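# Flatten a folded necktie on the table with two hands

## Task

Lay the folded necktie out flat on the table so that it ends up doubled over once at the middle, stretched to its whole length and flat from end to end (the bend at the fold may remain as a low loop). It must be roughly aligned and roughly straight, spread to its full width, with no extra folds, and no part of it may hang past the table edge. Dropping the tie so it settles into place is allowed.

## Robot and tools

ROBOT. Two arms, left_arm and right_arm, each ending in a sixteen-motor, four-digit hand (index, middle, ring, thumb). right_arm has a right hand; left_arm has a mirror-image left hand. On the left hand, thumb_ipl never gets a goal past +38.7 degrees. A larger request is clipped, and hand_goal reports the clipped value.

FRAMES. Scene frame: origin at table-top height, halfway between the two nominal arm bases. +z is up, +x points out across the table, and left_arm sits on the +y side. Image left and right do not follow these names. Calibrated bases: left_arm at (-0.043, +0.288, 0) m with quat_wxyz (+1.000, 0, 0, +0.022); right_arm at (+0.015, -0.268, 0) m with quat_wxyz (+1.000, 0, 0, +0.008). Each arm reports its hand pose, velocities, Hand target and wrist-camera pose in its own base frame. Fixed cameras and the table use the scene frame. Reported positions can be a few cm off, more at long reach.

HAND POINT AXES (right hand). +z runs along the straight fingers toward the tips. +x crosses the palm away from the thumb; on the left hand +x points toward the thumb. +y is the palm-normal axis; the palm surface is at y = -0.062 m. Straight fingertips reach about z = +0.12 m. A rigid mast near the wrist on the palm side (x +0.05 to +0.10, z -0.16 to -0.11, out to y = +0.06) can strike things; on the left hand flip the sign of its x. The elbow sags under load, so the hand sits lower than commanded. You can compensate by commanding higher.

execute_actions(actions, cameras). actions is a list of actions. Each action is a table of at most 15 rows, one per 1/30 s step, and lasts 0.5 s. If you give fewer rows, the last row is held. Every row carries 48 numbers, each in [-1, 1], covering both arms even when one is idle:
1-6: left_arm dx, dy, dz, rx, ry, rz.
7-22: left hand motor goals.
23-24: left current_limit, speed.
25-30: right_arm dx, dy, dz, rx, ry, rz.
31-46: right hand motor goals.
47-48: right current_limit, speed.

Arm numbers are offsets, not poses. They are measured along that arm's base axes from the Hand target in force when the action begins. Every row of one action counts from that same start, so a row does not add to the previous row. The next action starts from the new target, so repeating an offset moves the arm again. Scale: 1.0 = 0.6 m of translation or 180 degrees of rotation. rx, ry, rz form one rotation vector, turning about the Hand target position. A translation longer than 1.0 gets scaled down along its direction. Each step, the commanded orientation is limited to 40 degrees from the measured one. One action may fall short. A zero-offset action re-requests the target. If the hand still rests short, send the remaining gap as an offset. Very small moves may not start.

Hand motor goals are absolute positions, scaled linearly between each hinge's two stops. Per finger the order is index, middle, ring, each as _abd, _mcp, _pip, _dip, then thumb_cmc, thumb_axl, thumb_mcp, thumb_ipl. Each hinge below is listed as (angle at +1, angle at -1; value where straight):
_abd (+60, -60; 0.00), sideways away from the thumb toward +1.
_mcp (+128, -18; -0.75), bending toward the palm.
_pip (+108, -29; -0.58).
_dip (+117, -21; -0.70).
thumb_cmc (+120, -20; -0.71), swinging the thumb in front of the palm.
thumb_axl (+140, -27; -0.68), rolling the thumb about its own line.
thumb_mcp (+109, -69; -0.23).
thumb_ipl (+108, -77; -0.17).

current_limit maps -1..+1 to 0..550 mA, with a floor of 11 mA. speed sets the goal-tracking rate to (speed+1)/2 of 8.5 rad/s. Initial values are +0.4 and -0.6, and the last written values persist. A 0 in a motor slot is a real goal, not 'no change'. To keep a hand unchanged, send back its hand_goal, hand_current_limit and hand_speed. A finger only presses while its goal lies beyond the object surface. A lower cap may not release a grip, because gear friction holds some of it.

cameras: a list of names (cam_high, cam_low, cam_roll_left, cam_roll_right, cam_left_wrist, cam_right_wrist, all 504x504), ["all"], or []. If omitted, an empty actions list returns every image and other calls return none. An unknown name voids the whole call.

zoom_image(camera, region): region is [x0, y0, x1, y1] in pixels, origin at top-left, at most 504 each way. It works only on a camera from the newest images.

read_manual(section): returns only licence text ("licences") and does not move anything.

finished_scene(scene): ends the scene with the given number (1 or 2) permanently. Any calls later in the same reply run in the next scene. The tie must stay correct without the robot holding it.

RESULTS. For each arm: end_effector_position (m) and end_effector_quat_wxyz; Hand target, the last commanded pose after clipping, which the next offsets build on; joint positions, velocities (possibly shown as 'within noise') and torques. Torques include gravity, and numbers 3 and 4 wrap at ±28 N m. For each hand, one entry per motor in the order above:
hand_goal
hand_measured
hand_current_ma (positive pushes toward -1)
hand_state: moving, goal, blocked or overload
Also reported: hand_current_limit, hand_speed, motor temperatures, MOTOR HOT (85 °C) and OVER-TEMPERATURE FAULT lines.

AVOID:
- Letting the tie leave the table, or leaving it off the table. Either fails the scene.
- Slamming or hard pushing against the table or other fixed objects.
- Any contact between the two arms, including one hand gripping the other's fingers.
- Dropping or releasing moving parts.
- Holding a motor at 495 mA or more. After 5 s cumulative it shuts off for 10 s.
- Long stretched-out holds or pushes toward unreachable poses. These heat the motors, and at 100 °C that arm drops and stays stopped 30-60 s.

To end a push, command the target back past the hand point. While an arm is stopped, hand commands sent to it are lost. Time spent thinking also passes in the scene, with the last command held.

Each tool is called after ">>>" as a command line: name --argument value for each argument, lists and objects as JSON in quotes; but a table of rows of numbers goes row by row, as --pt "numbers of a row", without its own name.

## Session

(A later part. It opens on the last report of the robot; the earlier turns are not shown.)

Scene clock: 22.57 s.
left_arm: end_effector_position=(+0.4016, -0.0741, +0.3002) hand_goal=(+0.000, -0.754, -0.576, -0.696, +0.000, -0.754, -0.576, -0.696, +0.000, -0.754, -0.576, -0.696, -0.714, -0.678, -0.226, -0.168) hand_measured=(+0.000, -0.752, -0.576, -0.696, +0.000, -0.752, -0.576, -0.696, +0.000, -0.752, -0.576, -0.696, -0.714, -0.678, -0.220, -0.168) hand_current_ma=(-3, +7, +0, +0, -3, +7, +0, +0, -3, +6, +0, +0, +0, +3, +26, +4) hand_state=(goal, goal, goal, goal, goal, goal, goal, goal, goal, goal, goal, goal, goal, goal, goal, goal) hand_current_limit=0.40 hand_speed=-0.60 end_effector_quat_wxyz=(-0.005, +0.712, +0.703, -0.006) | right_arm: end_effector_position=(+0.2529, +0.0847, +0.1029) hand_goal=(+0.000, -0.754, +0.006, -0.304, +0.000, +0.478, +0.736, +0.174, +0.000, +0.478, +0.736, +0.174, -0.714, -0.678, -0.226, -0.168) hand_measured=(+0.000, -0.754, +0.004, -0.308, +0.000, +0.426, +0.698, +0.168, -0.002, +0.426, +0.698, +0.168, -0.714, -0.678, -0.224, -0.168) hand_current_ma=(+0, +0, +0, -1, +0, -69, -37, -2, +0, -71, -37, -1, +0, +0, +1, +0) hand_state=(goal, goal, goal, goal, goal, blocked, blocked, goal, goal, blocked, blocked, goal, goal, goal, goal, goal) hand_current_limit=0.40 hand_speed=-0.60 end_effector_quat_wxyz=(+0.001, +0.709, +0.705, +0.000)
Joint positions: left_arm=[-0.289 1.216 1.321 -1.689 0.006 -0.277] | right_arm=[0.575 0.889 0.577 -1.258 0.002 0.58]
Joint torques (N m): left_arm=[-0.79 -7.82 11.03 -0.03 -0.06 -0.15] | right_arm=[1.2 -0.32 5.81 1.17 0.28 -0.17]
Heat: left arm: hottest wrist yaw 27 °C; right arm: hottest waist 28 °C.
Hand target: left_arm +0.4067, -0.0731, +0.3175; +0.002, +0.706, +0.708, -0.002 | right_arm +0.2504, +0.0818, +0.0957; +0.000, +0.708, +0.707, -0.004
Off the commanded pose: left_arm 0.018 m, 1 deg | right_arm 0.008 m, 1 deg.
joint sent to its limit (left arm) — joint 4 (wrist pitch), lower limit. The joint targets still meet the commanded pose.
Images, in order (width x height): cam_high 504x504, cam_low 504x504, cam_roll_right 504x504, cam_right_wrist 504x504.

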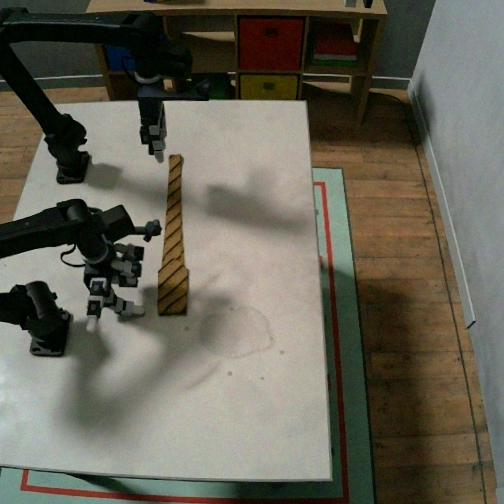

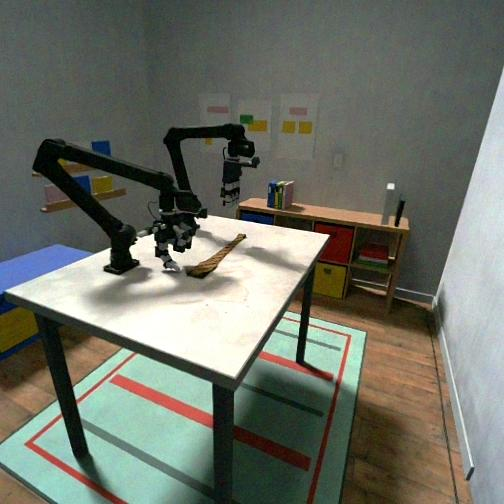

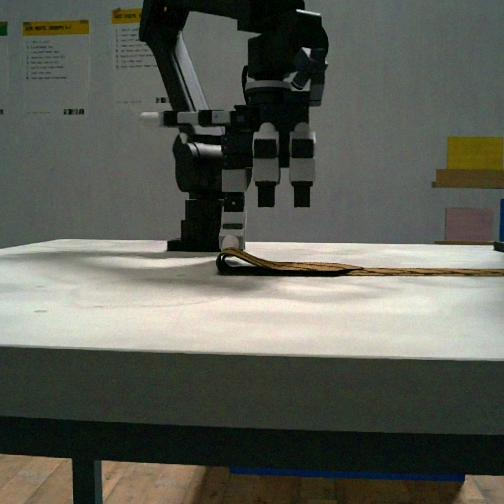

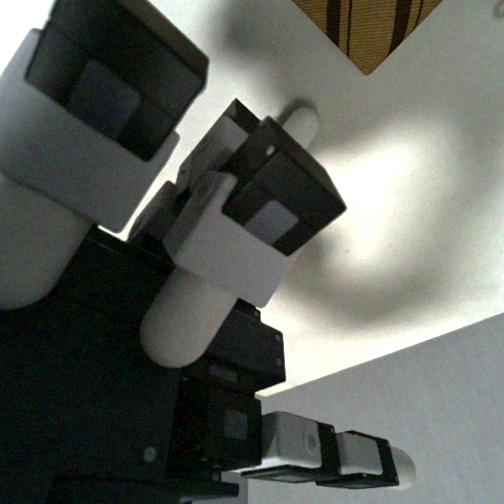

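>>> execute_actions --actions '[[[0,0,0,0,0,0,0,-0.754,-0.576,-0.696,0,-0.754,-0.576,-0.696,0,-0.754,-0.576,-0.696,-0.714,-0.678,-0.226,-0.168,0.4,-0.6,0,-0.021,-0.015,0,0,0,0,-0.754,0.007,-0.304,0,0.479,0.737,0.174,0,0.479,0.737,0.174,-0.714,-0.678,-0.226,-0.168,0.4,-0.6]],[[0,0,0,0,0,0,0,-0.754,-0.576,-0.696,0,-0.754,-0.576,-0.696,0,-0.754,-0.576,-0.696,-0.714,-0.678,-0.226,-0.168,0.4,-0.6,0.06,0,0,0,0,0,0,-0.754,0.007,-0.304,0,0.479,0.737,0.174,0,0.479,0.737,0.174,-0.714,-0.678,-0.226,-0.168,0.4,-0.6]]]' --cameras '["cam_high","cam_low","cam_roll_right","cam_right_wrist"]'

>>> zoom_image --camera "cam_high" --region '[60, 200, 220, 340]'

>>> zoom_image --camera "cam_roll_right" --region '[150, 180, 320, 300]'

>>> zoom_image --camera "cam_low" --region '[140, 220, 250, 300]'

Scene clock: 24.57 s.
left_arm: end_effector_position=(+0.4016, -0.0741, +0.3002) hand_goal=(+0.000, -0.754, -0.576, -0.696, +0.000, -0.754, -0.576, -0.696, +0.000, -0.754, -0.576, -0.696, -0.714, -0.678, -0.226, -0.168) hand_measured=(+0.000, -0.752, -0.576, -0.696, +0.000, -0.752, -0.576, -0.696, +0.000, -0.752, -0.576, -0.696, -0.714, -0.678, -0.220, -0.168) hand_current_ma=(-3, +7, +0, +0, -3, +7, +0, +0, -3, +6, +0, +0, +0, +3, +26, +4) hand_state=(goal, goal, goal, goal, goal, goal, goal, goal, goal, goal, goal, goal, goal, goal, goal, goal) hand_current_limit=0.40 hand_speed=-0.60 end_effector_quat_wxyz=(-0.005, +0.712, +0.703, -0.006) | right_arm: end_effector_position=(+0.2738, +0.0638, +0.0880) hand_goal=(+0.000, -0.754, +0.006, -0.304, +0.000, +0.478, +0.736, +0.174, +0.000, +0.478, +0.736, +0.174, -0.714, -0.678, -0.226, -0.168) hand_measured=(+0.010, -0.762, +0.038, -0.274, +0.000, +0.426, +0.698, +0.168, +0.000, +0.426, +0.698, +0.168, -0.714, -0.678, -0.224, -0.168) hand_current_ma=(+3, -3, +27, +23, +0, -69, -37, -2, +0, -71, -37, -1, +0, +0, +1, +0) hand_state=(goal, goal, blocked, blocked, goal, blocked, blocked, goal, goal, blocked, blocked, goal, goal, goal, goal, goal) hand_current_limit=0.40 hand_speed=-0.60 end_effector_quat_wxyz=(-0.003, +0.717, +0.697, -0.014)
Joint positions: left_arm=[-0.289 1.216 1.321 -1.689 0.006 -0.277] | right_arm=[0.443 0.966 0.581 -1.213 0.003 0.472]
Joint torques (N m): left_arm=[-0.97 -7.77 11.06 0.01 -0.07 -0.14] | right_arm=[0.32 -0.21 7.31 2.04 0.31 -0.4]
Heat: left arm: hottest elbow 26 °C; right arm: hottest waist 28 °C.
Hand target: left_arm +0.4067, -0.0731, +0.3175; +0.002, +0.706, +0.708, -0.002 | right_arm +0.2864, +0.0693, +0.0868; +0.000, +0.708, +0.707, -0.004
Off the commanded pose: left_arm 0.018 m, 1 deg | right_arm 0.014 m, 2 deg.
joint sent to its limit (left arm) — joint 4 (wrist pitch), lower limit. The joint targets still meet the commanded pose.
Images, in order (width x height): cam_high 504x504, cam_low 504x504, cam_roll_right 504x504, cam_right_wrist 504x504.

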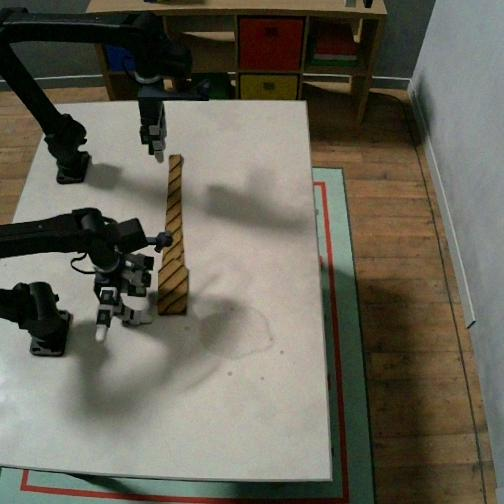

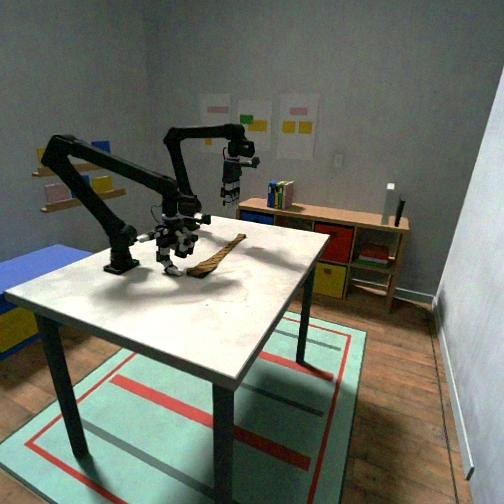

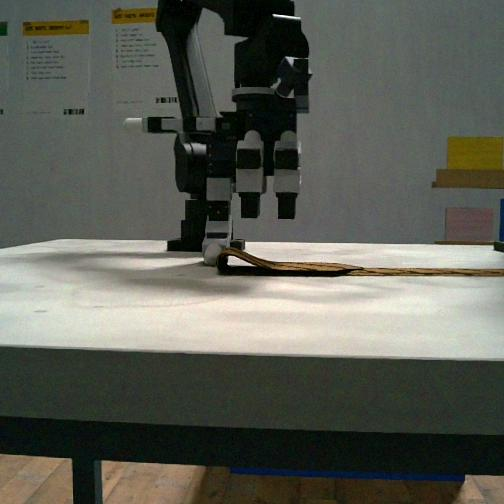

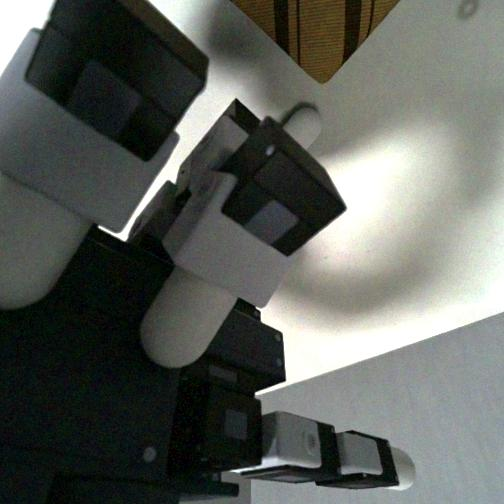

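Scaled by 3.150 from the camera's 504x504 image, which has a finer 720x720 frame.

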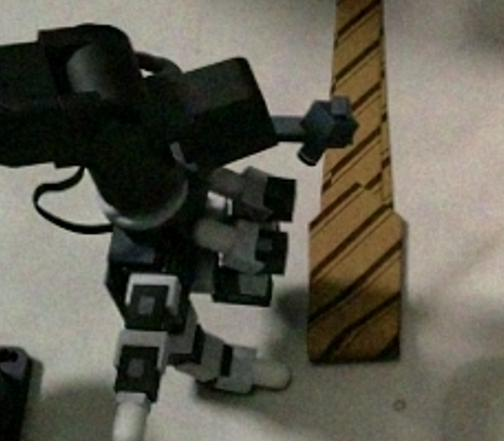

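Scaled by 2.965 from the camera's 504x504 image, which has a finer 720x720 frame.

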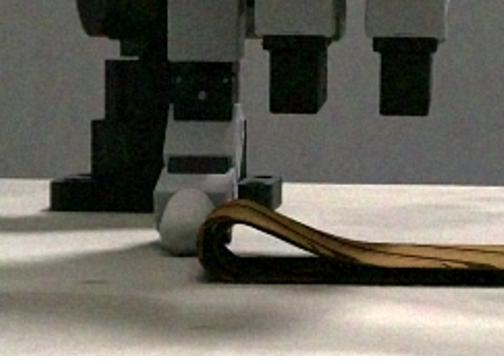

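Scaled by 4.582 from the camera's 504x504 image, which has a finer 720x720 frame.

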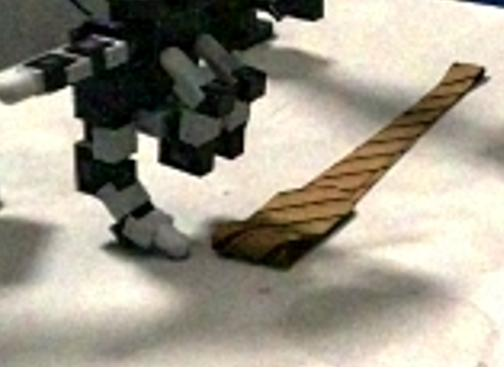

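>>> execute_actions --actions '[[[0,0,0,0,0,0,0,-0.754,-0.576,-0.696,0,-0.754,-0.576,-0.696,0,-0.754,-0.576,-0.696,-0.714,-0.678,-0.226,-0.168,0.4,-0.6,-0.025,0.028,0.016,0,0,0,0,-0.754,0.007,-0.304,0,0.479,0.737,0.174,0,0.479,0.737,0.174,-0.714,-0.678,-0.226,-0.168,0.4,-0.6]],[[0,0,0,0,0,0,0,-0.754,-0.576,-0.696,0,-0.754,-0.576,-0.696,0,-0.754,-0.576,-0.696,-0.714,-0.678,-0.226,-0.168,0.4,-0.6,0,0,0,0,0,0,0,-0.754,0.007,-0.304,0,0.479,0.737,0.174,0,0.479,0.737,0.174,-0.714,-0.678,-0.226,-0.168,0.4,-0.6]]]' --cameras '["cam_high","cam_low","cam_roll_right","cam_right_wrist"]'

>>> zoom_image --camera "cam_roll_right" --region '[150, 180, 320, 300]'

Scene clock: 26.77 s.
left_arm: end_effector_position=(+0.4016, -0.0741, +0.3002) hand_goal=(+0.000, -0.754, -0.576, -0.696, +0.000, -0.754, -0.576, -0.696, +0.000, -0.754, -0.576, -0.696, -0.714, -0.678, -0.226, -0.168) hand_measured=(+0.000, -0.752, -0.576, -0.696, +0.000, -0.752, -0.576, -0.696, +0.000, -0.752, -0.576, -0.696, -0.714, -0.678, -0.220, -0.168) hand_current_ma=(-3, +7, +0, +0, -3, +7, +0, +0, -3, +6, +0, +0, +0, +3, +26, +4) hand_state=(goal, goal, goal, goal, goal, goal, goal, goal, goal, goal, goal, goal, goal, goal, goal, goal) hand_current_limit=0.40 hand_speed=-0.60 end_effector_quat_wxyz=(-0.005, +0.712, +0.703, -0.006) | right_arm: end_effector_position=(+0.2665, +0.0824, +0.0893) hand_goal=(+0.000, -0.754, +0.006, -0.304, +0.000, +0.478, +0.736, +0.174, +0.000, +0.478, +0.736, +0.174, -0.714, -0.678, -0.226, -0.168) hand_measured=(+0.000, -0.742, +0.024, -0.290, +0.000, +0.426, +0.698, +0.168, +0.000, +0.426, +0.698, +0.168, -0.714, -0.678, -0.222, -0.168) hand_current_ma=(+0, +6, +10, +7, +0, -69, -37, -2, +0, -71, -37, -1, +0, +0, +1, +0) hand_state=(goal, goal, goal, goal, goal, blocked, blocked, goal, goal, blocked, blocked, goal, goal, goal, goal, goal) hand_current_limit=0.40 hand_speed=-0.60 end_effector_quat_wxyz=(+0.000, +0.704, +0.710, -0.012)
Joint positions: left_arm=[-0.289 1.216 1.321 -1.689 0.006 -0.277] | right_arm=[0.529 0.961 0.581 -1.214 0.005 0.521]
Joint torques (N m): left_arm=[-0.97 -7.77 11.02 0.01 -0.07 -0.15] | right_arm=[1.26 -1.32 8.02 0.73 0.16 0.1]
Heat: left arm: hottest elbow 27 °C; right arm: hottest waist 28 °C.
Hand target: left_arm +0.4067, -0.0731, +0.3175; +0.002, +0.706, +0.708, -0.002 | right_arm +0.2714, +0.0860, +0.0964; +0.000, +0.708, +0.707, -0.004
Off the commanded pose: left_arm 0.018 m, 1 deg | right_arm 0.009 m, 1 deg.
joint sent to its limit (left arm) — joint 4 (wrist pitch), lower limit. The joint targets still meet the commanded pose.
Images, in order (width x height): cam_high 504x504, cam_low 504x504, cam_roll_right 504x504, cam_right_wrist 504x504.

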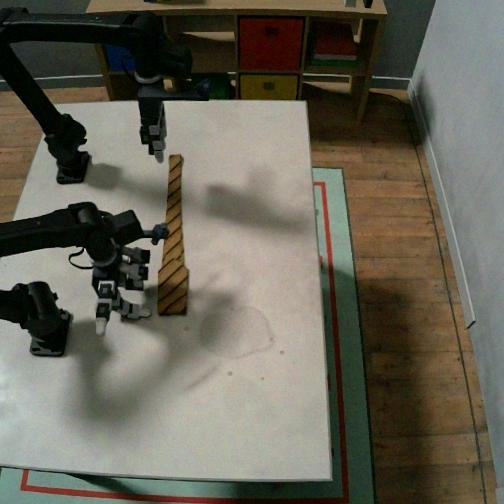

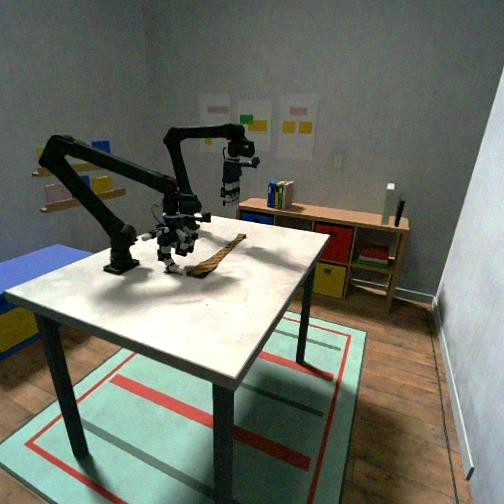

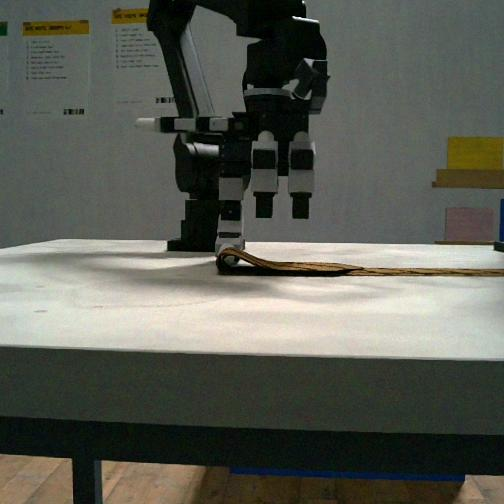

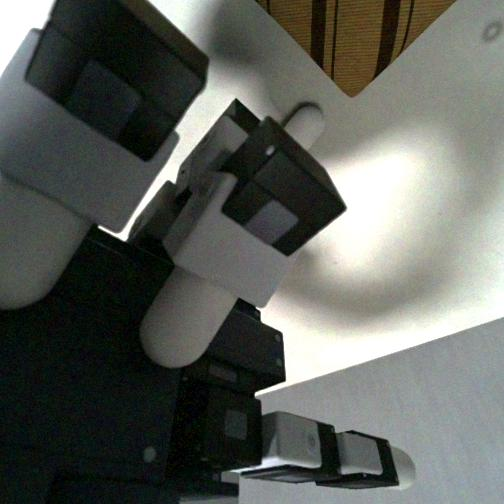

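Scaled by 2.965 from the camera's 504x504 image, which has a finer 720x720 frame.

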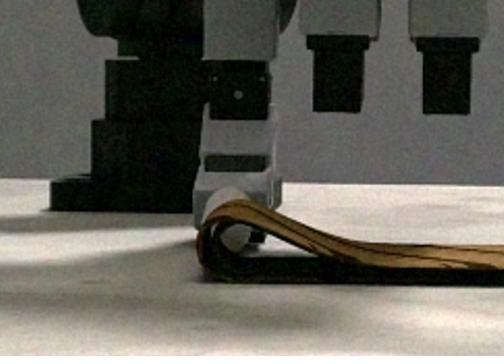

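>>> execute_actions --actions '[[[0,0,0,0,0,0,0,-0.754,-0.576,-0.696,0,-0.754,-0.576,-0.696,0,-0.754,-0.576,-0.696,-0.714,-0.678,-0.226,-0.168,0.4,-0.6,0,0.003,0.012,0,0,0,0,-0.754,0.007,-0.304,0,0.479,0.737,0.174,0,0.479,0.737,0.174,-0.714,-0.678,-0.226,-0.168,0.4,-0.6]],[[0,0,0,0,0,0,0,-0.754,-0.576,-0.696,0,-0.754,-0.576,-0.696,0,-0.754,-0.576,-0.696,-0.714,-0.678,-0.226,-0.168,0.4,-0.6,0.07,0,0,0,0,0,0,-0.754,0.007,-0.304,0,0.479,0.737,0.174,0,0.479,0.737,0.174,-0.714,-0.678,-0.226,-0.168,0.4,-0.6]]]' --cameras '["cam_high","cam_low","cam_roll_right","cam_right_wrist"]'

>>> zoom_image --camera "cam_roll_right" --region '[150, 180, 320, 300]'

>>> zoom_image --camera "cam_high" --region '[60, 200, 220, 340]'

>>> zoom_image --camera "cam_low" --region '[140, 220, 250, 300]'

Scene clock: 28.57 s.
left_arm: end_effector_position=(+0.4016, -0.0741, +0.3002) hand_goal=(+0.000, -0.754, -0.576, -0.696, +0.000, -0.754, -0.576, -0.696, +0.000, -0.754, -0.576, -0.696, -0.714, -0.678, -0.226, -0.168) hand_measured=(+0.000, -0.752, -0.576, -0.696, +0.000, -0.752, -0.576, -0.696, +0.000, -0.752, -0.576, -0.696, -0.714, -0.678, -0.220, -0.168) hand_current_ma=(-3, +7, +0, +0, -3, +7, +0, +0, -3, +6, +0, +0, +0, +3, +26, +4) hand_state=(goal, goal, goal, goal, goal, goal, goal, goal, goal, goal, goal, goal, goal, goal, goal, goal) hand_current_limit=0.40 hand_speed=-0.60 end_effector_quat_wxyz=(-0.005, +0.712, +0.703, -0.006) | right_arm: end_effector_position=(+0.2954, +0.0782, +0.0896) hand_goal=(+0.000, -0.754, +0.006, -0.304, +0.000, +0.478, +0.736, +0.174, +0.000, +0.478, +0.736, +0.174, -0.714, -0.678, -0.226, -0.168) hand_measured=(-0.004, -0.754, +0.018, -0.294, +0.000, +0.426, +0.698, +0.168, +0.000, +0.426, +0.698, +0.168, -0.714, -0.678, -0.222, -0.168) hand_current_ma=(-1, +0, +4, +4, +0, -69, -37, -2, +0, -71, -37, -1, +0, +0, +1, +0) hand_state=(goal, goal, goal, goal, goal, blocked, blocked, goal, goal, blocked, blocked, goal, goal, goal, goal, goal) hand_current_limit=0.40 hand_speed=-0.60 end_effector_quat_wxyz=(-0.006, +0.714, +0.699, -0.026)
Joint positions: left_arm=[-0.289 1.216 1.321 -1.689 0.006 -0.277] | right_arm=[0.459 1.068 0.65 -1.206 0.005 0.48]
Joint torques (N m): left_arm=[-0.91 -7.82 11.04 -0.01 -0.06 -0.14] | right_arm=[0.91 -1.96 9.46 1.22 0.23 -0.33]
Heat: left arm: hottest elbow 27 °C; right arm: hottest waist 28 °C.
Hand target: left_arm +0.4067, -0.0731, +0.3175; +0.002, +0.706, +0.708, -0.002 | right_arm +0.3135, +0.0879, +0.1036; +0.000, +0.708, +0.707, -0.004
Off the commanded pose: left_arm 0.018 m, 1 deg | right_arm 0.025 m, 3 deg.
joint sent to its limit (left arm) — joint 4 (wrist pitch), lower limit. The joint targets still meet the commanded pose.
Images, in order (width x height): cam_high 504x504, cam_low 504x504, cam_roll_right 504x504, cam_right_wrist 504x504.

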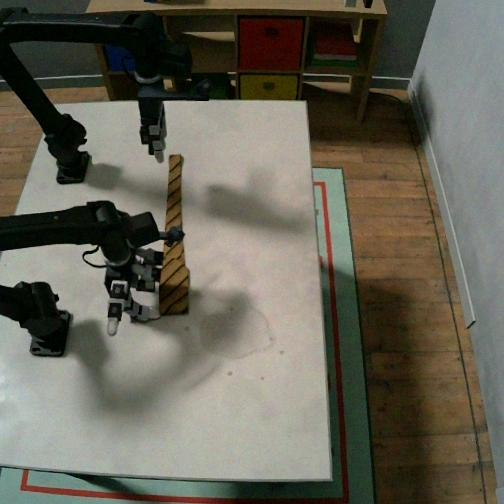

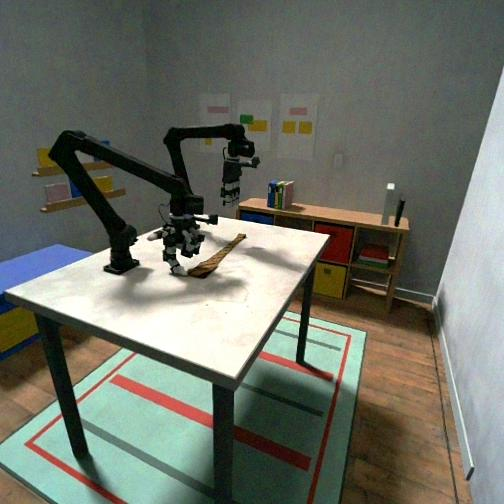

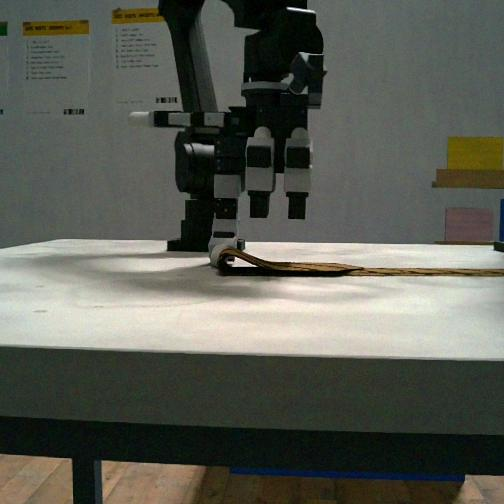

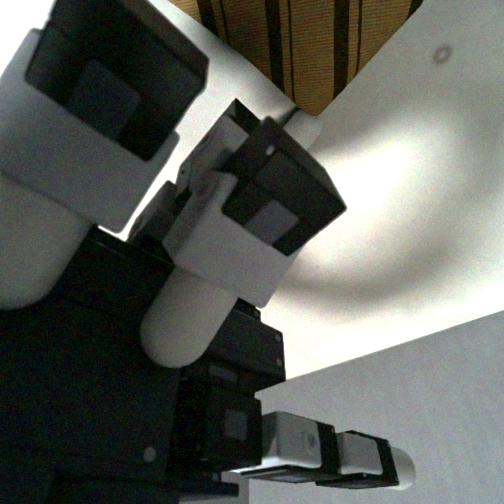

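Scaled by 2.965 from the camera's 504x504 image, which has a finer 720x720 frame.

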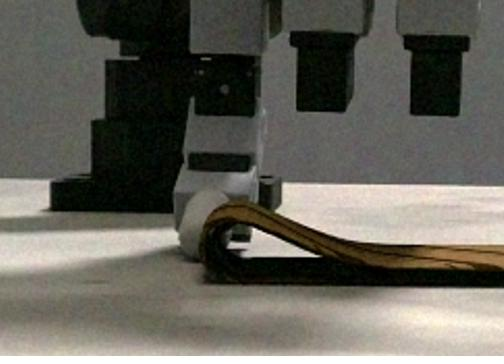

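Scaled by 3.150 from the camera's 504x504 image, which has a finer 720x720 frame.

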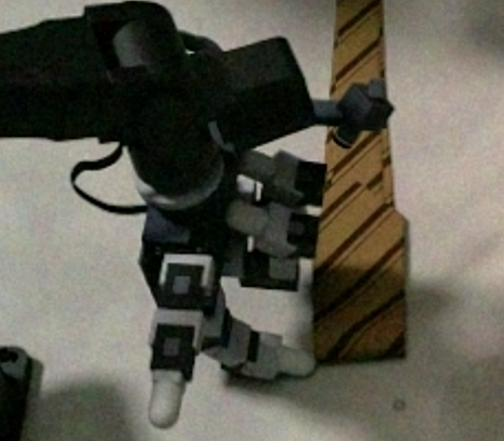

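Scaled by 4.582 from the camera's 504x504 image, which has a finer 720x720 frame.

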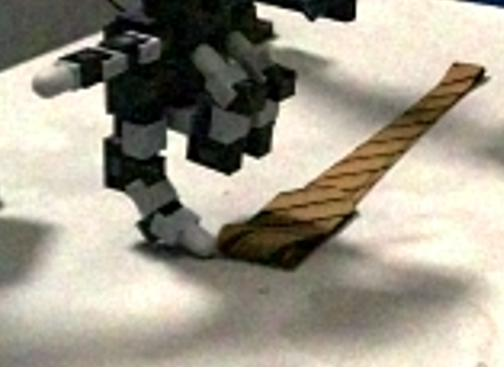

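>>> execute_actions --actions '[[[0,0,0,0,0,0,0,-0.754,-0.576,-0.696,0,-0.754,-0.576,-0.696,0,-0.754,-0.576,-0.696,-0.714,-0.678,-0.226,-0.168,0.4,-0.6,-0.08,0.01,0,0,0,0,0,-0.754,0.007,-0.304,0,0.479,0.737,0.174,0,0.479,0.737,0.174,-0.714,-0.678,-0.226,-0.168,0.4,-0.6]],[[0,0,0,0,0,0,0,-0.754,-0.576,-0.696,0,-0.754,-0.576,-0.696,0,-0.754,-0.576,-0.696,-0.714,-0.678,-0.226,-0.168,0.4,-0.6,0,0,0,0,0,0,0,-0.754,0.007,-0.304,0,0.479,0.737,0.174,0,0.479,0.737,0.174,-0.714,-0.678,-0.226,-0.168,0.4,-0.6]]]' --cameras '["cam_roll_right"]'

>>> zoom_image --camera "cam_roll_right" --region '[150, 180, 320, 300]'

Scene clock: 30.37 s.
left_arm: end_effector_position=(+0.4016, -0.0741, +0.3002) hand_goal=(+0.000, -0.754, -0.576, -0.696, +0.000, -0.754, -0.576, -0.696, +0.000, -0.754, -0.576, -0.696, -0.714, -0.678, -0.226, -0.168) hand_measured=(+0.000, -0.752, -0.576, -0.696, +0.000, -0.752, -0.576, -0.696, +0.000, -0.752, -0.576, -0.696, -0.714, -0.678, -0.220, -0.168) hand_current_ma=(-3, +7, +0, +0, -3, +7, +0, +0, -3, +6, +0, +0, +0, +3, +26, +4) hand_state=(goal, goal, goal, goal, goal, goal, goal, goal, goal, goal, goal, goal, goal, goal, goal, goal) hand_current_limit=0.40 hand_speed=-0.60 end_effector_quat_wxyz=(-0.005, +0.712, +0.703, -0.006) | right_arm: end_effector_position=(+0.2707, +0.0980, +0.1113) hand_goal=(+0.000, -0.754, +0.006, -0.304, +0.000, +0.478, +0.736, +0.174, +0.000, +0.478, +0.736, +0.174, -0.714, -0.678, -0.226, -0.168) hand_measured=(-0.002, -0.752, +0.008, -0.302, +0.000, +0.426, +0.698, +0.168, +0.000, +0.426, +0.698, +0.168, -0.714, -0.678, -0.222, -0.168) hand_current_ma=(+0, +0, +0, +0, +0, -69, -37, -2, +0, -71, -37, -1, +0, +0, +1, +0) hand_state=(goal, goal, goal, goal, goal, blocked, blocked, goal, goal, blocked, blocked, goal, goal, goal, goal, goal) hand_current_limit=0.40 hand_speed=-0.60 end_effector_quat_wxyz=(+0.002, +0.705, +0.710, +0.011)
Joint positions: left_arm=[-0.289 1.216 1.321 -1.689 0.006 -0.277] | right_arm=[0.576 0.937 0.622 -1.233 0 0.569]
Joint torques (N m): left_arm=[-0.97 -7.77 11.03 -0.03 -0.07 -0.15] | right_arm=[0.73 -0.44 6.26 0.23 0.35 -0.01]
Motor temperatures (°C): left_arm=[24 22 28 23 26 23] | right_arm=[28 22 26 20 23 26]
Heat: left arm: hottest elbow 28 °C; right arm: hottest waist 28 °C.
Hand target: left_arm +0.4067, -0.0731, +0.3175; +0.002, +0.706, +0.708, -0.002 | right_arm +0.2654, +0.0938, +0.1035; +0.000, +0.708, +0.707, -0.004
Off the commanded pose: left_arm 0.018 m, 1 deg | right_arm 0.010 m, 2 deg.
joint sent to its limit (left arm) — joint 4 (wrist pitch), lower limit. The joint targets still meet the commanded pose.
Images, in order (width x height): cam_roll_right 504x504.

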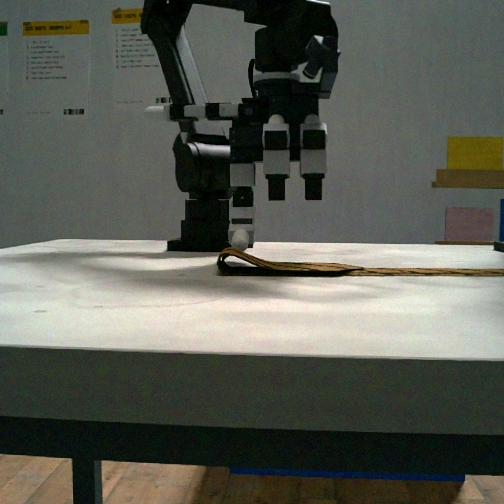

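Scaled by 2.965 from the camera's 504x504 image, which has a finer 720x720 frame.

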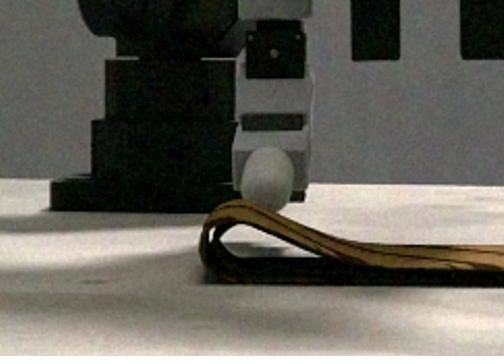

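>>> execute_actions --actions '[[[0,0,0,0,0,0,0,-0.754,-0.576,-0.696,0,-0.754,-0.576,-0.696,0,-0.754,-0.576,-0.696,-0.714,-0.678,-0.226,-0.168,0.4,-0.6,0,-0.004,-0.026,0,0,0,0,-0.754,0.007,-0.304,0,0.479,0.737,0.174,0,0.479,0.737,0.174,-0.714,-0.678,-0.226,-0.168,0.4,-0.6]],[[0,0,0,0,0,0,0,-0.754,-0.576,-0.696,0,-0.754,-0.576,-0.696,0,-0.754,-0.576,-0.696,-0.714,-0.678,-0.226,-0.168,0.4,-0.6,0,0,0,0,0,0,0,-0.754,0.007,-0.304,0,0.479,0.737,0.174,0,0.479,0.737,0.174,-0.714,-0.678,-0.226,-0.168,0.4,-0.6]]]' --cameras '["cam_roll_right"]'

>>> zoom_image --camera "cam_roll_right" --region '[150, 180, 320, 300]'

Scene clock: 32.33 s.
left_arm: end_effector_position=(+0.4016, -0.0741, +0.3002) hand_goal=(+0.000, -0.754, -0.576, -0.696, +0.000, -0.754, -0.576, -0.696, +0.000, -0.754, -0.576, -0.696, -0.714, -0.678, -0.226, -0.168) hand_measured=(+0.000, -0.752, -0.576, -0.696, +0.000, -0.752, -0.576, -0.696, +0.000, -0.752, -0.576, -0.696, -0.714, -0.678, -0.220, -0.168) hand_current_ma=(-3, +7, +0, +0, -3, +7, +0, +0, -3, +6, +0, +0, +0, +3, +26, +4) hand_state=(goal, goal, goal, goal, goal, goal, goal, goal, goal, goal, goal, goal, goal, goal, goal, goal) hand_current_limit=0.40 hand_speed=-0.60 end_effector_quat_wxyz=(-0.005, +0.712, +0.703, -0.006) | right_arm: end_effector_position=(+0.2666, +0.0953, +0.0946) hand_goal=(+0.000, -0.754, +0.006, -0.304, +0.000, +0.478, +0.736, +0.174, +0.000, +0.478, +0.736, +0.174, -0.714, -0.678, -0.226, -0.168) hand_measured=(-0.002, -0.754, +0.006, -0.302, +0.000, +0.426, +0.698, +0.168, +0.000, +0.426, +0.698, +0.168, -0.714, -0.678, -0.222, -0.168) hand_current_ma=(+0, +0, +0, +0, +0, -69, -37, -2, +0, -71, -37, -1, +0, +0, +1, +0) hand_state=(goal, goal, goal, goal, goal, blocked, blocked, goal, goal, blocked, blocked, goal, goal, goal, goal, goal) hand_current_limit=0.40 hand_speed=-0.60 end_effector_quat_wxyz=(+0.000, +0.705, +0.710, +0.002)
Joint positions: left_arm=[-0.289 1.216 1.321 -1.689 0.006 -0.277] | right_arm=[0.576 0.956 0.589 -1.2 0 0.569]
Joint torques (N m): left_arm=[-0.97 -7.94 10.97 -0.02 -0.06 -0.15] | right_arm=[0.97 -1.49 6.01 0.94 0.36 -0.04]
Heat: left arm: hottest elbow 28 °C; right arm: hottest waist 28 °C.
Hand target: left_arm +0.4067, -0.0731, +0.3175; +0.002, +0.706, +0.708, -0.002 | right_arm +0.2654, +0.0915, +0.0880; +0.000, +0.708, +0.707, -0.004
Off the commanded pose: left_arm 0.018 m, 1 deg | right_arm 0.008 m, 1 deg.
joint sent to its limit (left arm) — joint 4 (wrist pitch), lower limit. The joint targets still meet the commanded pose.
Images, in order (width x height): cam_roll_right 504x504.

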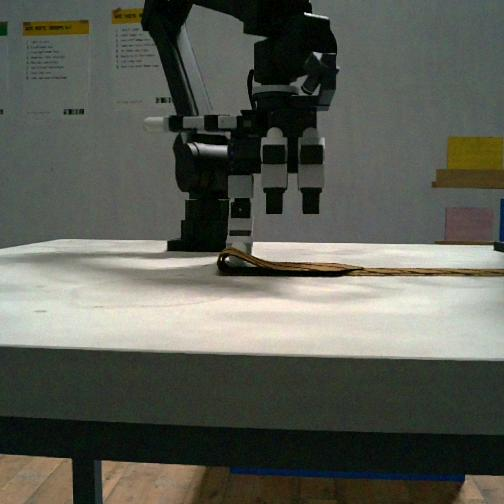

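Scaled by 2.965 from the camera's 504x504 image, which has a finer 720x720 frame.

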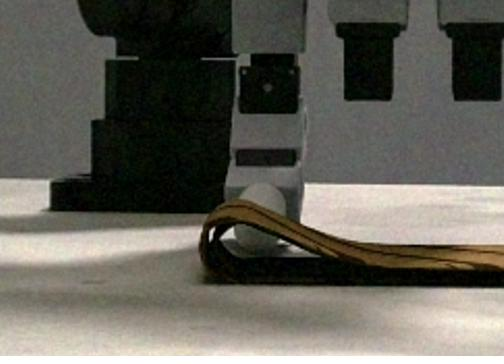

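>>> execute_actions --actions '[[[0,0,0,0,0,0,0,-0.754,-0.576,-0.696,0,-0.754,-0.576,-0.696,0,-0.754,-0.576,-0.696,-0.714,-0.678,-0.226,-0.168,0.4,-0.6,0.03,-0.002,0.01,0,0,0,0,-0.754,0.007,-0.304,0,0.479,0.737,0.174,0,0.479,0.737,0.174,-0.714,-0.678,-0.226,-0.168,0.4,-0.6]],[[0,0,0,0,0,0,0,-0.754,-0.576,-0.696,0,-0.754,-0.576,-0.696,0,-0.754,-0.576,-0.696,-0.714,-0.678,-0.226,-0.168,0.4,-0.6,0.03,0,0.01,0,0,0,0,-0.754,0.007,-0.304,0,0.479,0.737,0.174,0,0.479,0.737,0.174,-0.714,-0.678,-0.226,-0.168,0.4,-0.6]]]' --cameras '["cam_roll_right","cam_high","cam_low"]'

>>> zoom_image --camera "cam_roll_right" --region '[150, 180, 320, 300]'

>>> zoom_image --camera "cam_high" --region '[60, 200, 220, 340]'

Scene clock: 34.03 s.
left_arm: end_effector_position=(+0.4016, -0.0741, +0.3002) hand_goal=(+0.000, -0.754, -0.576, -0.696, +0.000, -0.754, -0.576, -0.696, +0.000, -0.754, -0.576, -0.696, -0.714, -0.678, -0.226, -0.168) hand_measured=(+0.000, -0.752, -0.576, -0.696, +0.000, -0.752, -0.576, -0.696, +0.000, -0.752, -0.576, -0.696, -0.714, -0.678, -0.220, -0.168) hand_current_ma=(-3, +7, +0, +0, -3, +7, +0, +0, -3, +6, +0, +0, +0, +3, +26, +4) hand_state=(goal, goal, goal, goal, goal, goal, goal, goal, goal, goal, goal, goal, goal, goal, goal, goal) hand_current_limit=0.40 hand_speed=-0.60 end_effector_quat_wxyz=(-0.005, +0.712, +0.703, -0.006) | right_arm: end_effector_position=(+0.2848, +0.0839, +0.0888) hand_goal=(+0.000, -0.754, +0.006, -0.304, +0.000, +0.478, +0.736, +0.174, +0.000, +0.478, +0.736, +0.174, -0.714, -0.678, -0.226, -0.168) hand_measured=(+0.010, -0.752, +0.028, -0.286, +0.000, +0.426, +0.698, +0.168, +0.000, +0.426, +0.698, +0.168, -0.714, -0.678, -0.222, -0.168) hand_current_ma=(+3, +0, +13, +9, +0, -69, -37, -2, +0, -71, -37, -1, +0, +0, +1, +0) hand_state=(goal, goal, blocked, goal, goal, blocked, blocked, goal, goal, blocked, blocked, goal, goal, goal, goal, goal) hand_current_limit=0.40 hand_speed=-0.60 end_effector_quat_wxyz=(-0.006, +0.711, +0.703, -0.018)
Joint positions: left_arm=[-0.289 1.216 1.321 -1.689 0.006 -0.277] | right_arm=[0.495 1.033 0.624 -1.199 -0.001 0.507]
Joint torques (N m): left_arm=[-0.97 -7.88 11 0.01 -0.07 -0.14] | right_arm=[0.03 -1.67 9.33 1.06 0.41 -0.24]
Heat: left arm: hottest elbow 28 °C; right arm: hottest waist 28 °C.
Hand target: left_arm +0.4067, -0.0731, +0.3175; +0.002, +0.706, +0.708, -0.002 | right_arm +0.3015, +0.0903, +0.1000; +0.000, +0.708, +0.707, -0.004
Off the commanded pose: left_arm 0.018 m, 1 deg | right_arm 0.021 m, 2 deg.
joint sent to its limit (left arm) — joint 4 (wrist pitch), lower limit. The joint targets still meet the commanded pose.
Images, in order (width x height): cam_high 504x504, cam_low 504x504, cam_roll_right 504x504.

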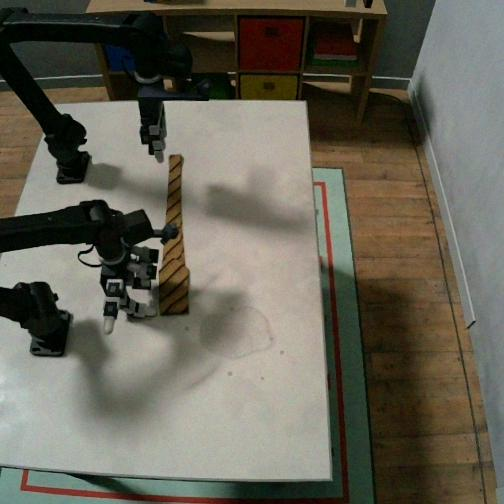

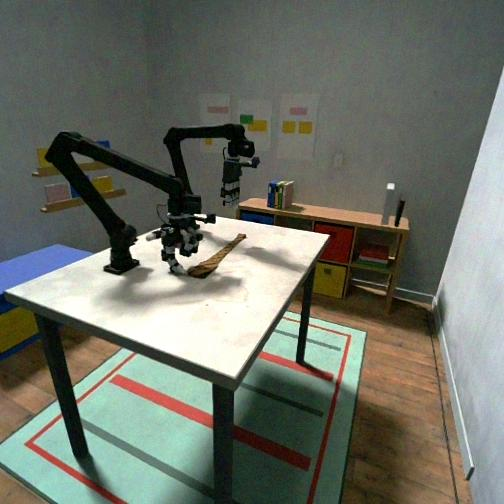

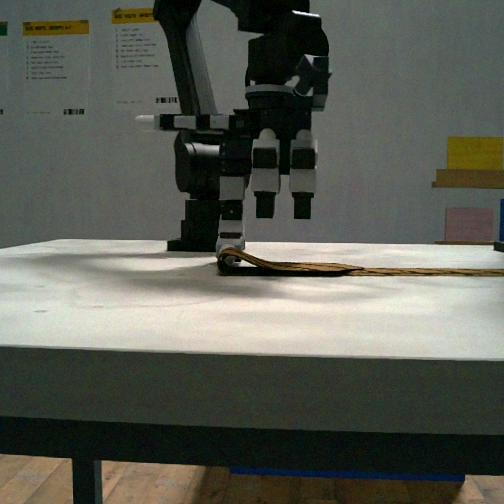

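Scaled by 2.965 from the camera's 504x504 image, which has a finer 720x720 frame.

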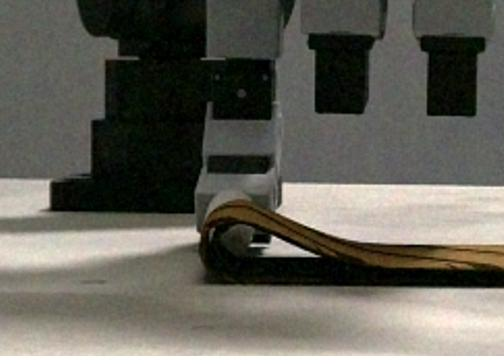

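Scaled by 3.150 from the camera's 504x504 image, which has a finer 720x720 frame.

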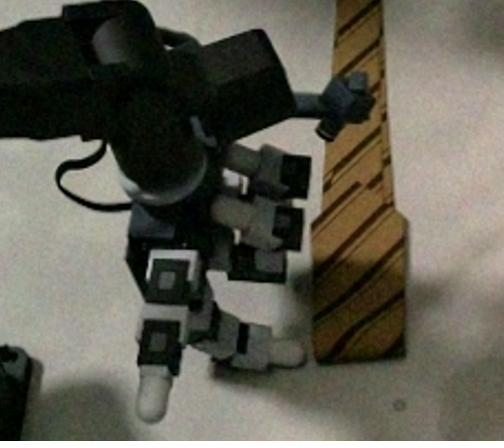

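>>> execute_actions --actions '[[[0,0,0,0,0,0,0,-0.754,-0.576,-0.696,0,-0.754,-0.576,-0.696,0,-0.754,-0.576,-0.696,-0.714,-0.678,-0.226,-0.168,0.4,-0.6,-0.015,0.012,0.014,0,0,0,0,-0.754,0.007,-0.304,0,0.479,0.737,0.174,0,0.479,0.737,0.174,-0.714,-0.678,-0.226,-0.168,0.4,-0.6]],[[0,0,0,0,0,0,0,-0.754,-0.576,-0.696,0,-0.754,-0.576,-0.696,0,-0.754,-0.576,-0.696,-0.714,-0.678,-0.226,-0.168,0.4,-0.6,0,0,0,0,0,0,0,-0.754,0.007,-0.304,0,0.479,0.737,0.174,0,0.479,0.737,0.174,-0.714,-0.678,-0.226,-0.168,0.4,-0.6]]]' --cameras '["cam_roll_right"]'

>>> zoom_image --camera "cam_roll_right" --region '[150, 180, 320, 300]'

Scene clock: 35.87 s.
left_arm: end_effector_position=(+0.4016, -0.0741, +0.3002) hand_goal=(+0.000, -0.754, -0.576, -0.696, +0.000, -0.754, -0.576, -0.696, +0.000, -0.754, -0.576, -0.696, -0.714, -0.678, -0.226, -0.168) hand_measured=(+0.000, -0.752, -0.576, -0.696, +0.000, -0.752, -0.576, -0.696, +0.000, -0.752, -0.576, -0.696, -0.714, -0.678, -0.220, -0.168) hand_current_ma=(-3, +7, +0, +0, -3, +7, +0, +0, -3, +6, +0, +0, +0, +3, +26, +4) hand_state=(goal, goal, goal, goal, goal, goal, goal, goal, goal, goal, goal, goal, goal, goal, goal, goal) hand_current_limit=0.40 hand_speed=-0.60 end_effector_quat_wxyz=(-0.005, +0.712, +0.703, -0.006) | right_arm: end_effector_position=(+0.2804, +0.0884, +0.0894) hand_goal=(+0.000, -0.754, +0.006, -0.304, +0.000, +0.478, +0.736, +0.174, +0.000, +0.478, +0.736, +0.174, -0.714, -0.678, -0.226, -0.168) hand_measured=(+0.000, -0.746, +0.020, -0.292, +0.000, +0.426, +0.698, +0.168, +0.000, +0.426, +0.698, +0.168, -0.714, -0.678, -0.222, -0.168) hand_current_ma=(+0, +3, +7, +5, +0, -69, -37, -2, +0, -71, -37, -1, +0, +0, +1, +0) hand_state=(goal, goal, goal, goal, goal, blocked, blocked, goal, goal, blocked, blocked, goal, goal, goal, goal, goal) hand_current_limit=0.40 hand_speed=-0.60 end_effector_quat_wxyz=(-0.005, +0.706, +0.707, -0.023)
Joint positions: left_arm=[-0.289 1.216 1.321 -1.689 0.006 -0.277] | right_arm=[0.52 1.031 0.625 -1.211 0.002 0.519]
Joint torques (N m): left_arm=[-0.97 -7.94 11.02 -0.01 -0.06 -0.14] | right_arm=[2.26 -2.43 9.68 0.24 0.25 0.04]
Heat: left arm: hottest elbow 28 °C; right arm: hottest waist 28 °C.
Hand target: left_arm +0.4067, -0.0731, +0.3175; +0.002, +0.706, +0.708, -0.002 | right_arm +0.2924, +0.0975, +0.1083; +0.000, +0.708, +0.707, -0.004
Off the commanded pose: left_arm 0.018 m, 1 deg | right_arm 0.024 m, 2 deg.
joint sent to its limit (left arm) — joint 4 (wrist pitch), lower limit. The joint targets still meet the commanded pose.
Images, in order (width x height): cam_roll_right 504x504.

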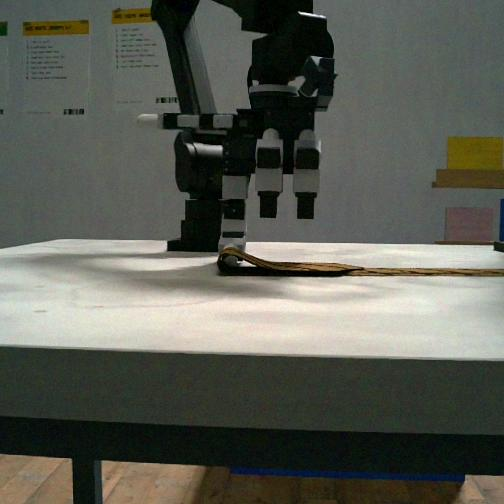

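Scaled by 2.965 from the camera's 504x504 image, which has a finer 720x720 frame.

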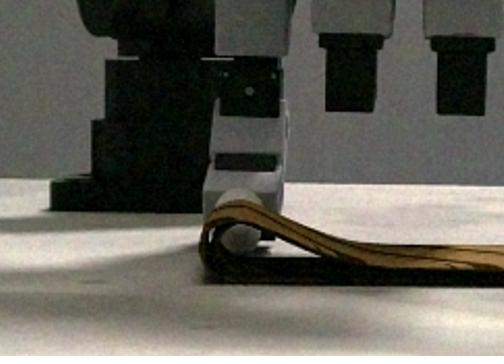

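>>> execute_actions --actions '[[[0,0,0,0,0,0,0,-0.754,-0.576,-0.696,0,-0.754,-0.576,-0.696,0,-0.754,-0.576,-0.696,-0.714,-0.678,-0.226,-0.168,0.4,-0.6,0,0.004,0.02,0,0,0,0,-0.754,0.007,-0.304,0,0.479,0.737,0.174,0,0.479,0.737,0.174,-0.714,-0.678,-0.226,-0.168,0.4,-0.6]],[[0,0,0,0,0,0,0,-0.754,-0.576,-0.696,0,-0.754,-0.576,-0.696,0,-0.754,-0.576,-0.696,-0.714,-0.678,-0.226,-0.168,0.4,-0.6,0,0,0,0,0,0,0,-0.754,0.007,-0.304,0,0.479,0.737,0.174,0,0.479,0.737,0.174,-0.714,-0.678,-0.226,-0.168,0.4,-0.6]]]' --cameras '["cam_roll_right"]'

>>> zoom_image --camera "cam_roll_right" --region '[150, 180, 320, 300]'

Scene clock: 37.57 s.
left_arm: end_effector_position=(+0.4016, -0.0741, +0.3002) hand_goal=(+0.000, -0.754, -0.576, -0.696, +0.000, -0.754, -0.576, -0.696, +0.000, -0.754, -0.576, -0.696, -0.714, -0.678, -0.226, -0.168) hand_measured=(+0.000, -0.752, -0.576, -0.696, +0.000, -0.752, -0.576, -0.696, +0.000, -0.752, -0.576, -0.696, -0.714, -0.678, -0.220, -0.168) hand_current_ma=(-3, +7, +0, +0, -3, +7, +0, +0, -3, +6, +0, +0, +0, +3, +26, +4) hand_state=(goal, goal, goal, goal, goal, goal, goal, goal, goal, goal, goal, goal, goal, goal, goal, goal) hand_current_limit=0.40 hand_speed=-0.60 end_effector_quat_wxyz=(-0.005, +0.712, +0.703, -0.006) | right_arm: end_effector_position=(+0.2794, +0.0893, +0.0996) hand_goal=(+0.000, -0.754, +0.006, -0.304, +0.000, +0.478, +0.736, +0.174, +0.000, +0.478, +0.736, +0.174, -0.714, -0.678, -0.226, -0.168) hand_measured=(+0.000, -0.752, +0.008, -0.302, +0.000, +0.426, +0.698, +0.168, +0.000, +0.426, +0.698, +0.168, -0.714, -0.678, -0.222, -0.168) hand_current_ma=(+0, +0, +0, +0, +0, -69, -37, -2, +0, -71, -37, -1, +0, +0, +1, +0) hand_state=(goal, goal, goal, goal, goal, blocked, blocked, goal, goal, blocked, blocked, goal, goal, goal, goal, goal) hand_current_limit=0.40 hand_speed=-0.60 end_effector_quat_wxyz=(-0.006, +0.708, +0.706, -0.025)
Joint positions: left_arm=[-0.289 1.216 1.321 -1.689 0.006 -0.277] | right_arm=[0.527 1.02 0.648 -1.25 0.002 0.529]
Joint torques (N m): left_arm=[-0.85 -7.82 11.02 -0.02 -0.06 -0.14] | right_arm=[2.02 -1.96 10.13 0.18 0.2 0.03]
Heat: left arm: hottest elbow 29 °C; right arm: hottest waist 28 °C.
Hand target: left_arm +0.4067, -0.0731, +0.3175; +0.002, +0.706, +0.708, -0.002 | right_arm +0.2924, +0.0999, +0.1204; +0.000, +0.708, +0.707, -0.004
Off the commanded pose: left_arm 0.018 m, 1 deg | right_arm 0.027 m, 3 deg.
joint sent to its limit (left arm) — joint 4 (wrist pitch), lower limit. The joint targets still meet the commanded pose.
Images, in order (width x height): cam_roll_right 504x504.

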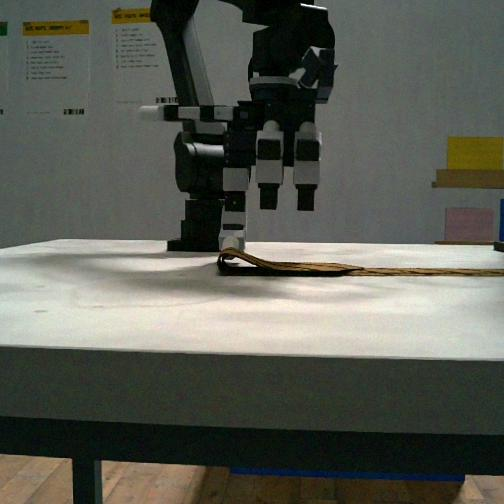

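Scaled by 2.965 from the camera's 504x504 image, which has a finer 720x720 frame.

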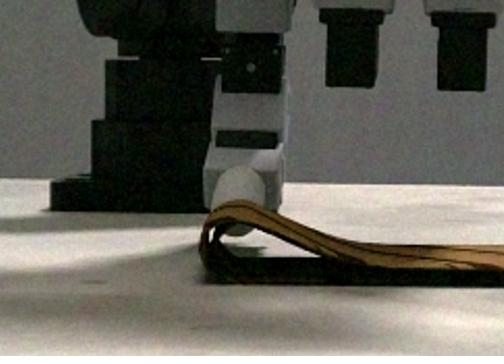

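>>> execute_actions --actions '[[[0,0,0,0,0,0,0,-0.754,-0.576,-0.696,0,-0.754,-0.576,-0.696,0,-0.754,-0.576,-0.696,-0.714,-0.678,-0.226,-0.168,0.4,-0.6,0.03,0.002,-0.004,0,0,0,0,-0.754,0.007,-0.304,0,0.479,0.737,0.174,0,0.479,0.737,0.174,-0.714,-0.678,-0.226,-0.168,0.4,-0.6]],[[0,0,0,0,0,0,0,-0.754,-0.576,-0.696,0,-0.754,-0.576,-0.696,0,-0.754,-0.576,-0.696,-0.714,-0.678,-0.226,-0.168,0.4,-0.6,0,0,0,0,0,0,0,-0.754,0.007,-0.304,0,0.479,0.737,0.174,0,0.479,0.737,0.174,-0.714,-0.678,-0.226,-0.168,0.4,-0.6]]]' --cameras '["cam_roll_right"]'

>>> zoom_image --camera "cam_roll_right" --region '[150, 180, 320, 300]'

Scene clock: 39.33 s.
left_arm: end_effector_position=(+0.4016, -0.0741, +0.3002) hand_goal=(+0.000, -0.754, -0.576, -0.696, +0.000, -0.754, -0.576, -0.696, +0.000, -0.754, -0.576, -0.696, -0.714, -0.678, -0.226, -0.168) hand_measured=(+0.000, -0.752, -0.576, -0.696, +0.000, -0.752, -0.576, -0.696, +0.000, -0.752, -0.576, -0.696, -0.714, -0.678, -0.220, -0.168) hand_current_ma=(-3, +7, +0, +0, -3, +7, +0, +0, -3, +6, +0, +0, +0, +3, +26, +4) hand_state=(goal, goal, goal, goal, goal, goal, goal, goal, goal, goal, goal, goal, goal, goal, goal, goal) hand_current_limit=0.40 hand_speed=-0.60 end_effector_quat_wxyz=(-0.005, +0.712, +0.703, -0.006) | right_arm: end_effector_position=(+0.2912, +0.0932, +0.1014) hand_goal=(+0.000, -0.754, +0.006, -0.304, +0.000, +0.478, +0.736, +0.174, +0.000, +0.478, +0.736, +0.174, -0.714, -0.678, -0.226, -0.168) hand_measured=(+0.000, -0.752, +0.008, -0.302, +0.000, +0.426, +0.698, +0.168, +0.000, +0.426, +0.698, +0.168, -0.714, -0.678, -0.222, -0.168) hand_current_ma=(+0, +0, +0, +0, +0, -69, -37, -2, +0, -71, -37, -1, +0, +0, +1, +0) hand_state=(goal, goal, goal, goal, goal, blocked, blocked, goal, goal, blocked, blocked, goal, goal, goal, goal, goal) hand_current_limit=0.40 hand_speed=-0.60 end_effector_quat_wxyz=(-0.006, +0.707, +0.706, -0.025)
Joint positions: left_arm=[-0.289 1.216 1.321 -1.689 0.006 -0.277] | right_arm=[0.516 1.057 0.676 -1.241 0.002 0.517]
Joint torques (N m): left_arm=[-0.79 -7.77 11.02 -0.03 -0.07 -0.14] | right_arm=[0.09 -2.02 10.02 0.73 0.3 -0.1]
Heat: left arm: hottest elbow 29 °C; right arm: hottest waist 28 °C.
Hand target: left_arm +0.4067, -0.0731, +0.3175; +0.002, +0.706, +0.708, -0.002 | right_arm +0.3103, +0.1011, +0.1179; +0.000, +0.708, +0.707, -0.004
Off the commanded pose: left_arm 0.018 m, 1 deg | right_arm 0.026 m, 3 deg.
joint sent to its limit (left arm) — joint 4 (wrist pitch), lower limit. The joint targets still meet the commanded pose.
Images, in order (width x height): cam_roll_right 504x504.

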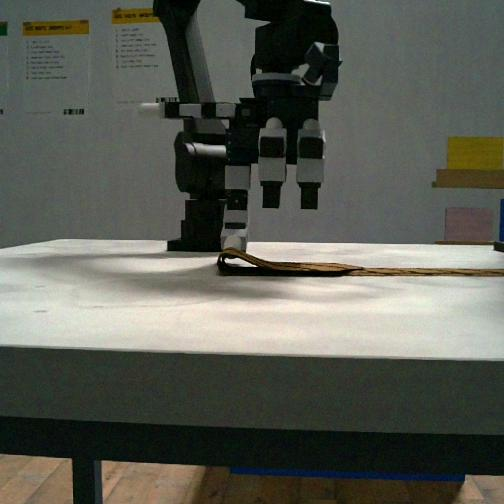

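Scaled by 2.965 from the camera's 504x504 image, which has a finer 720x720 frame.

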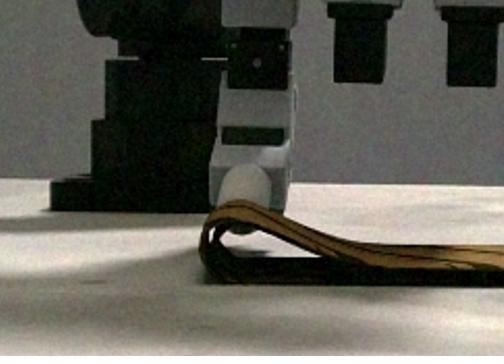

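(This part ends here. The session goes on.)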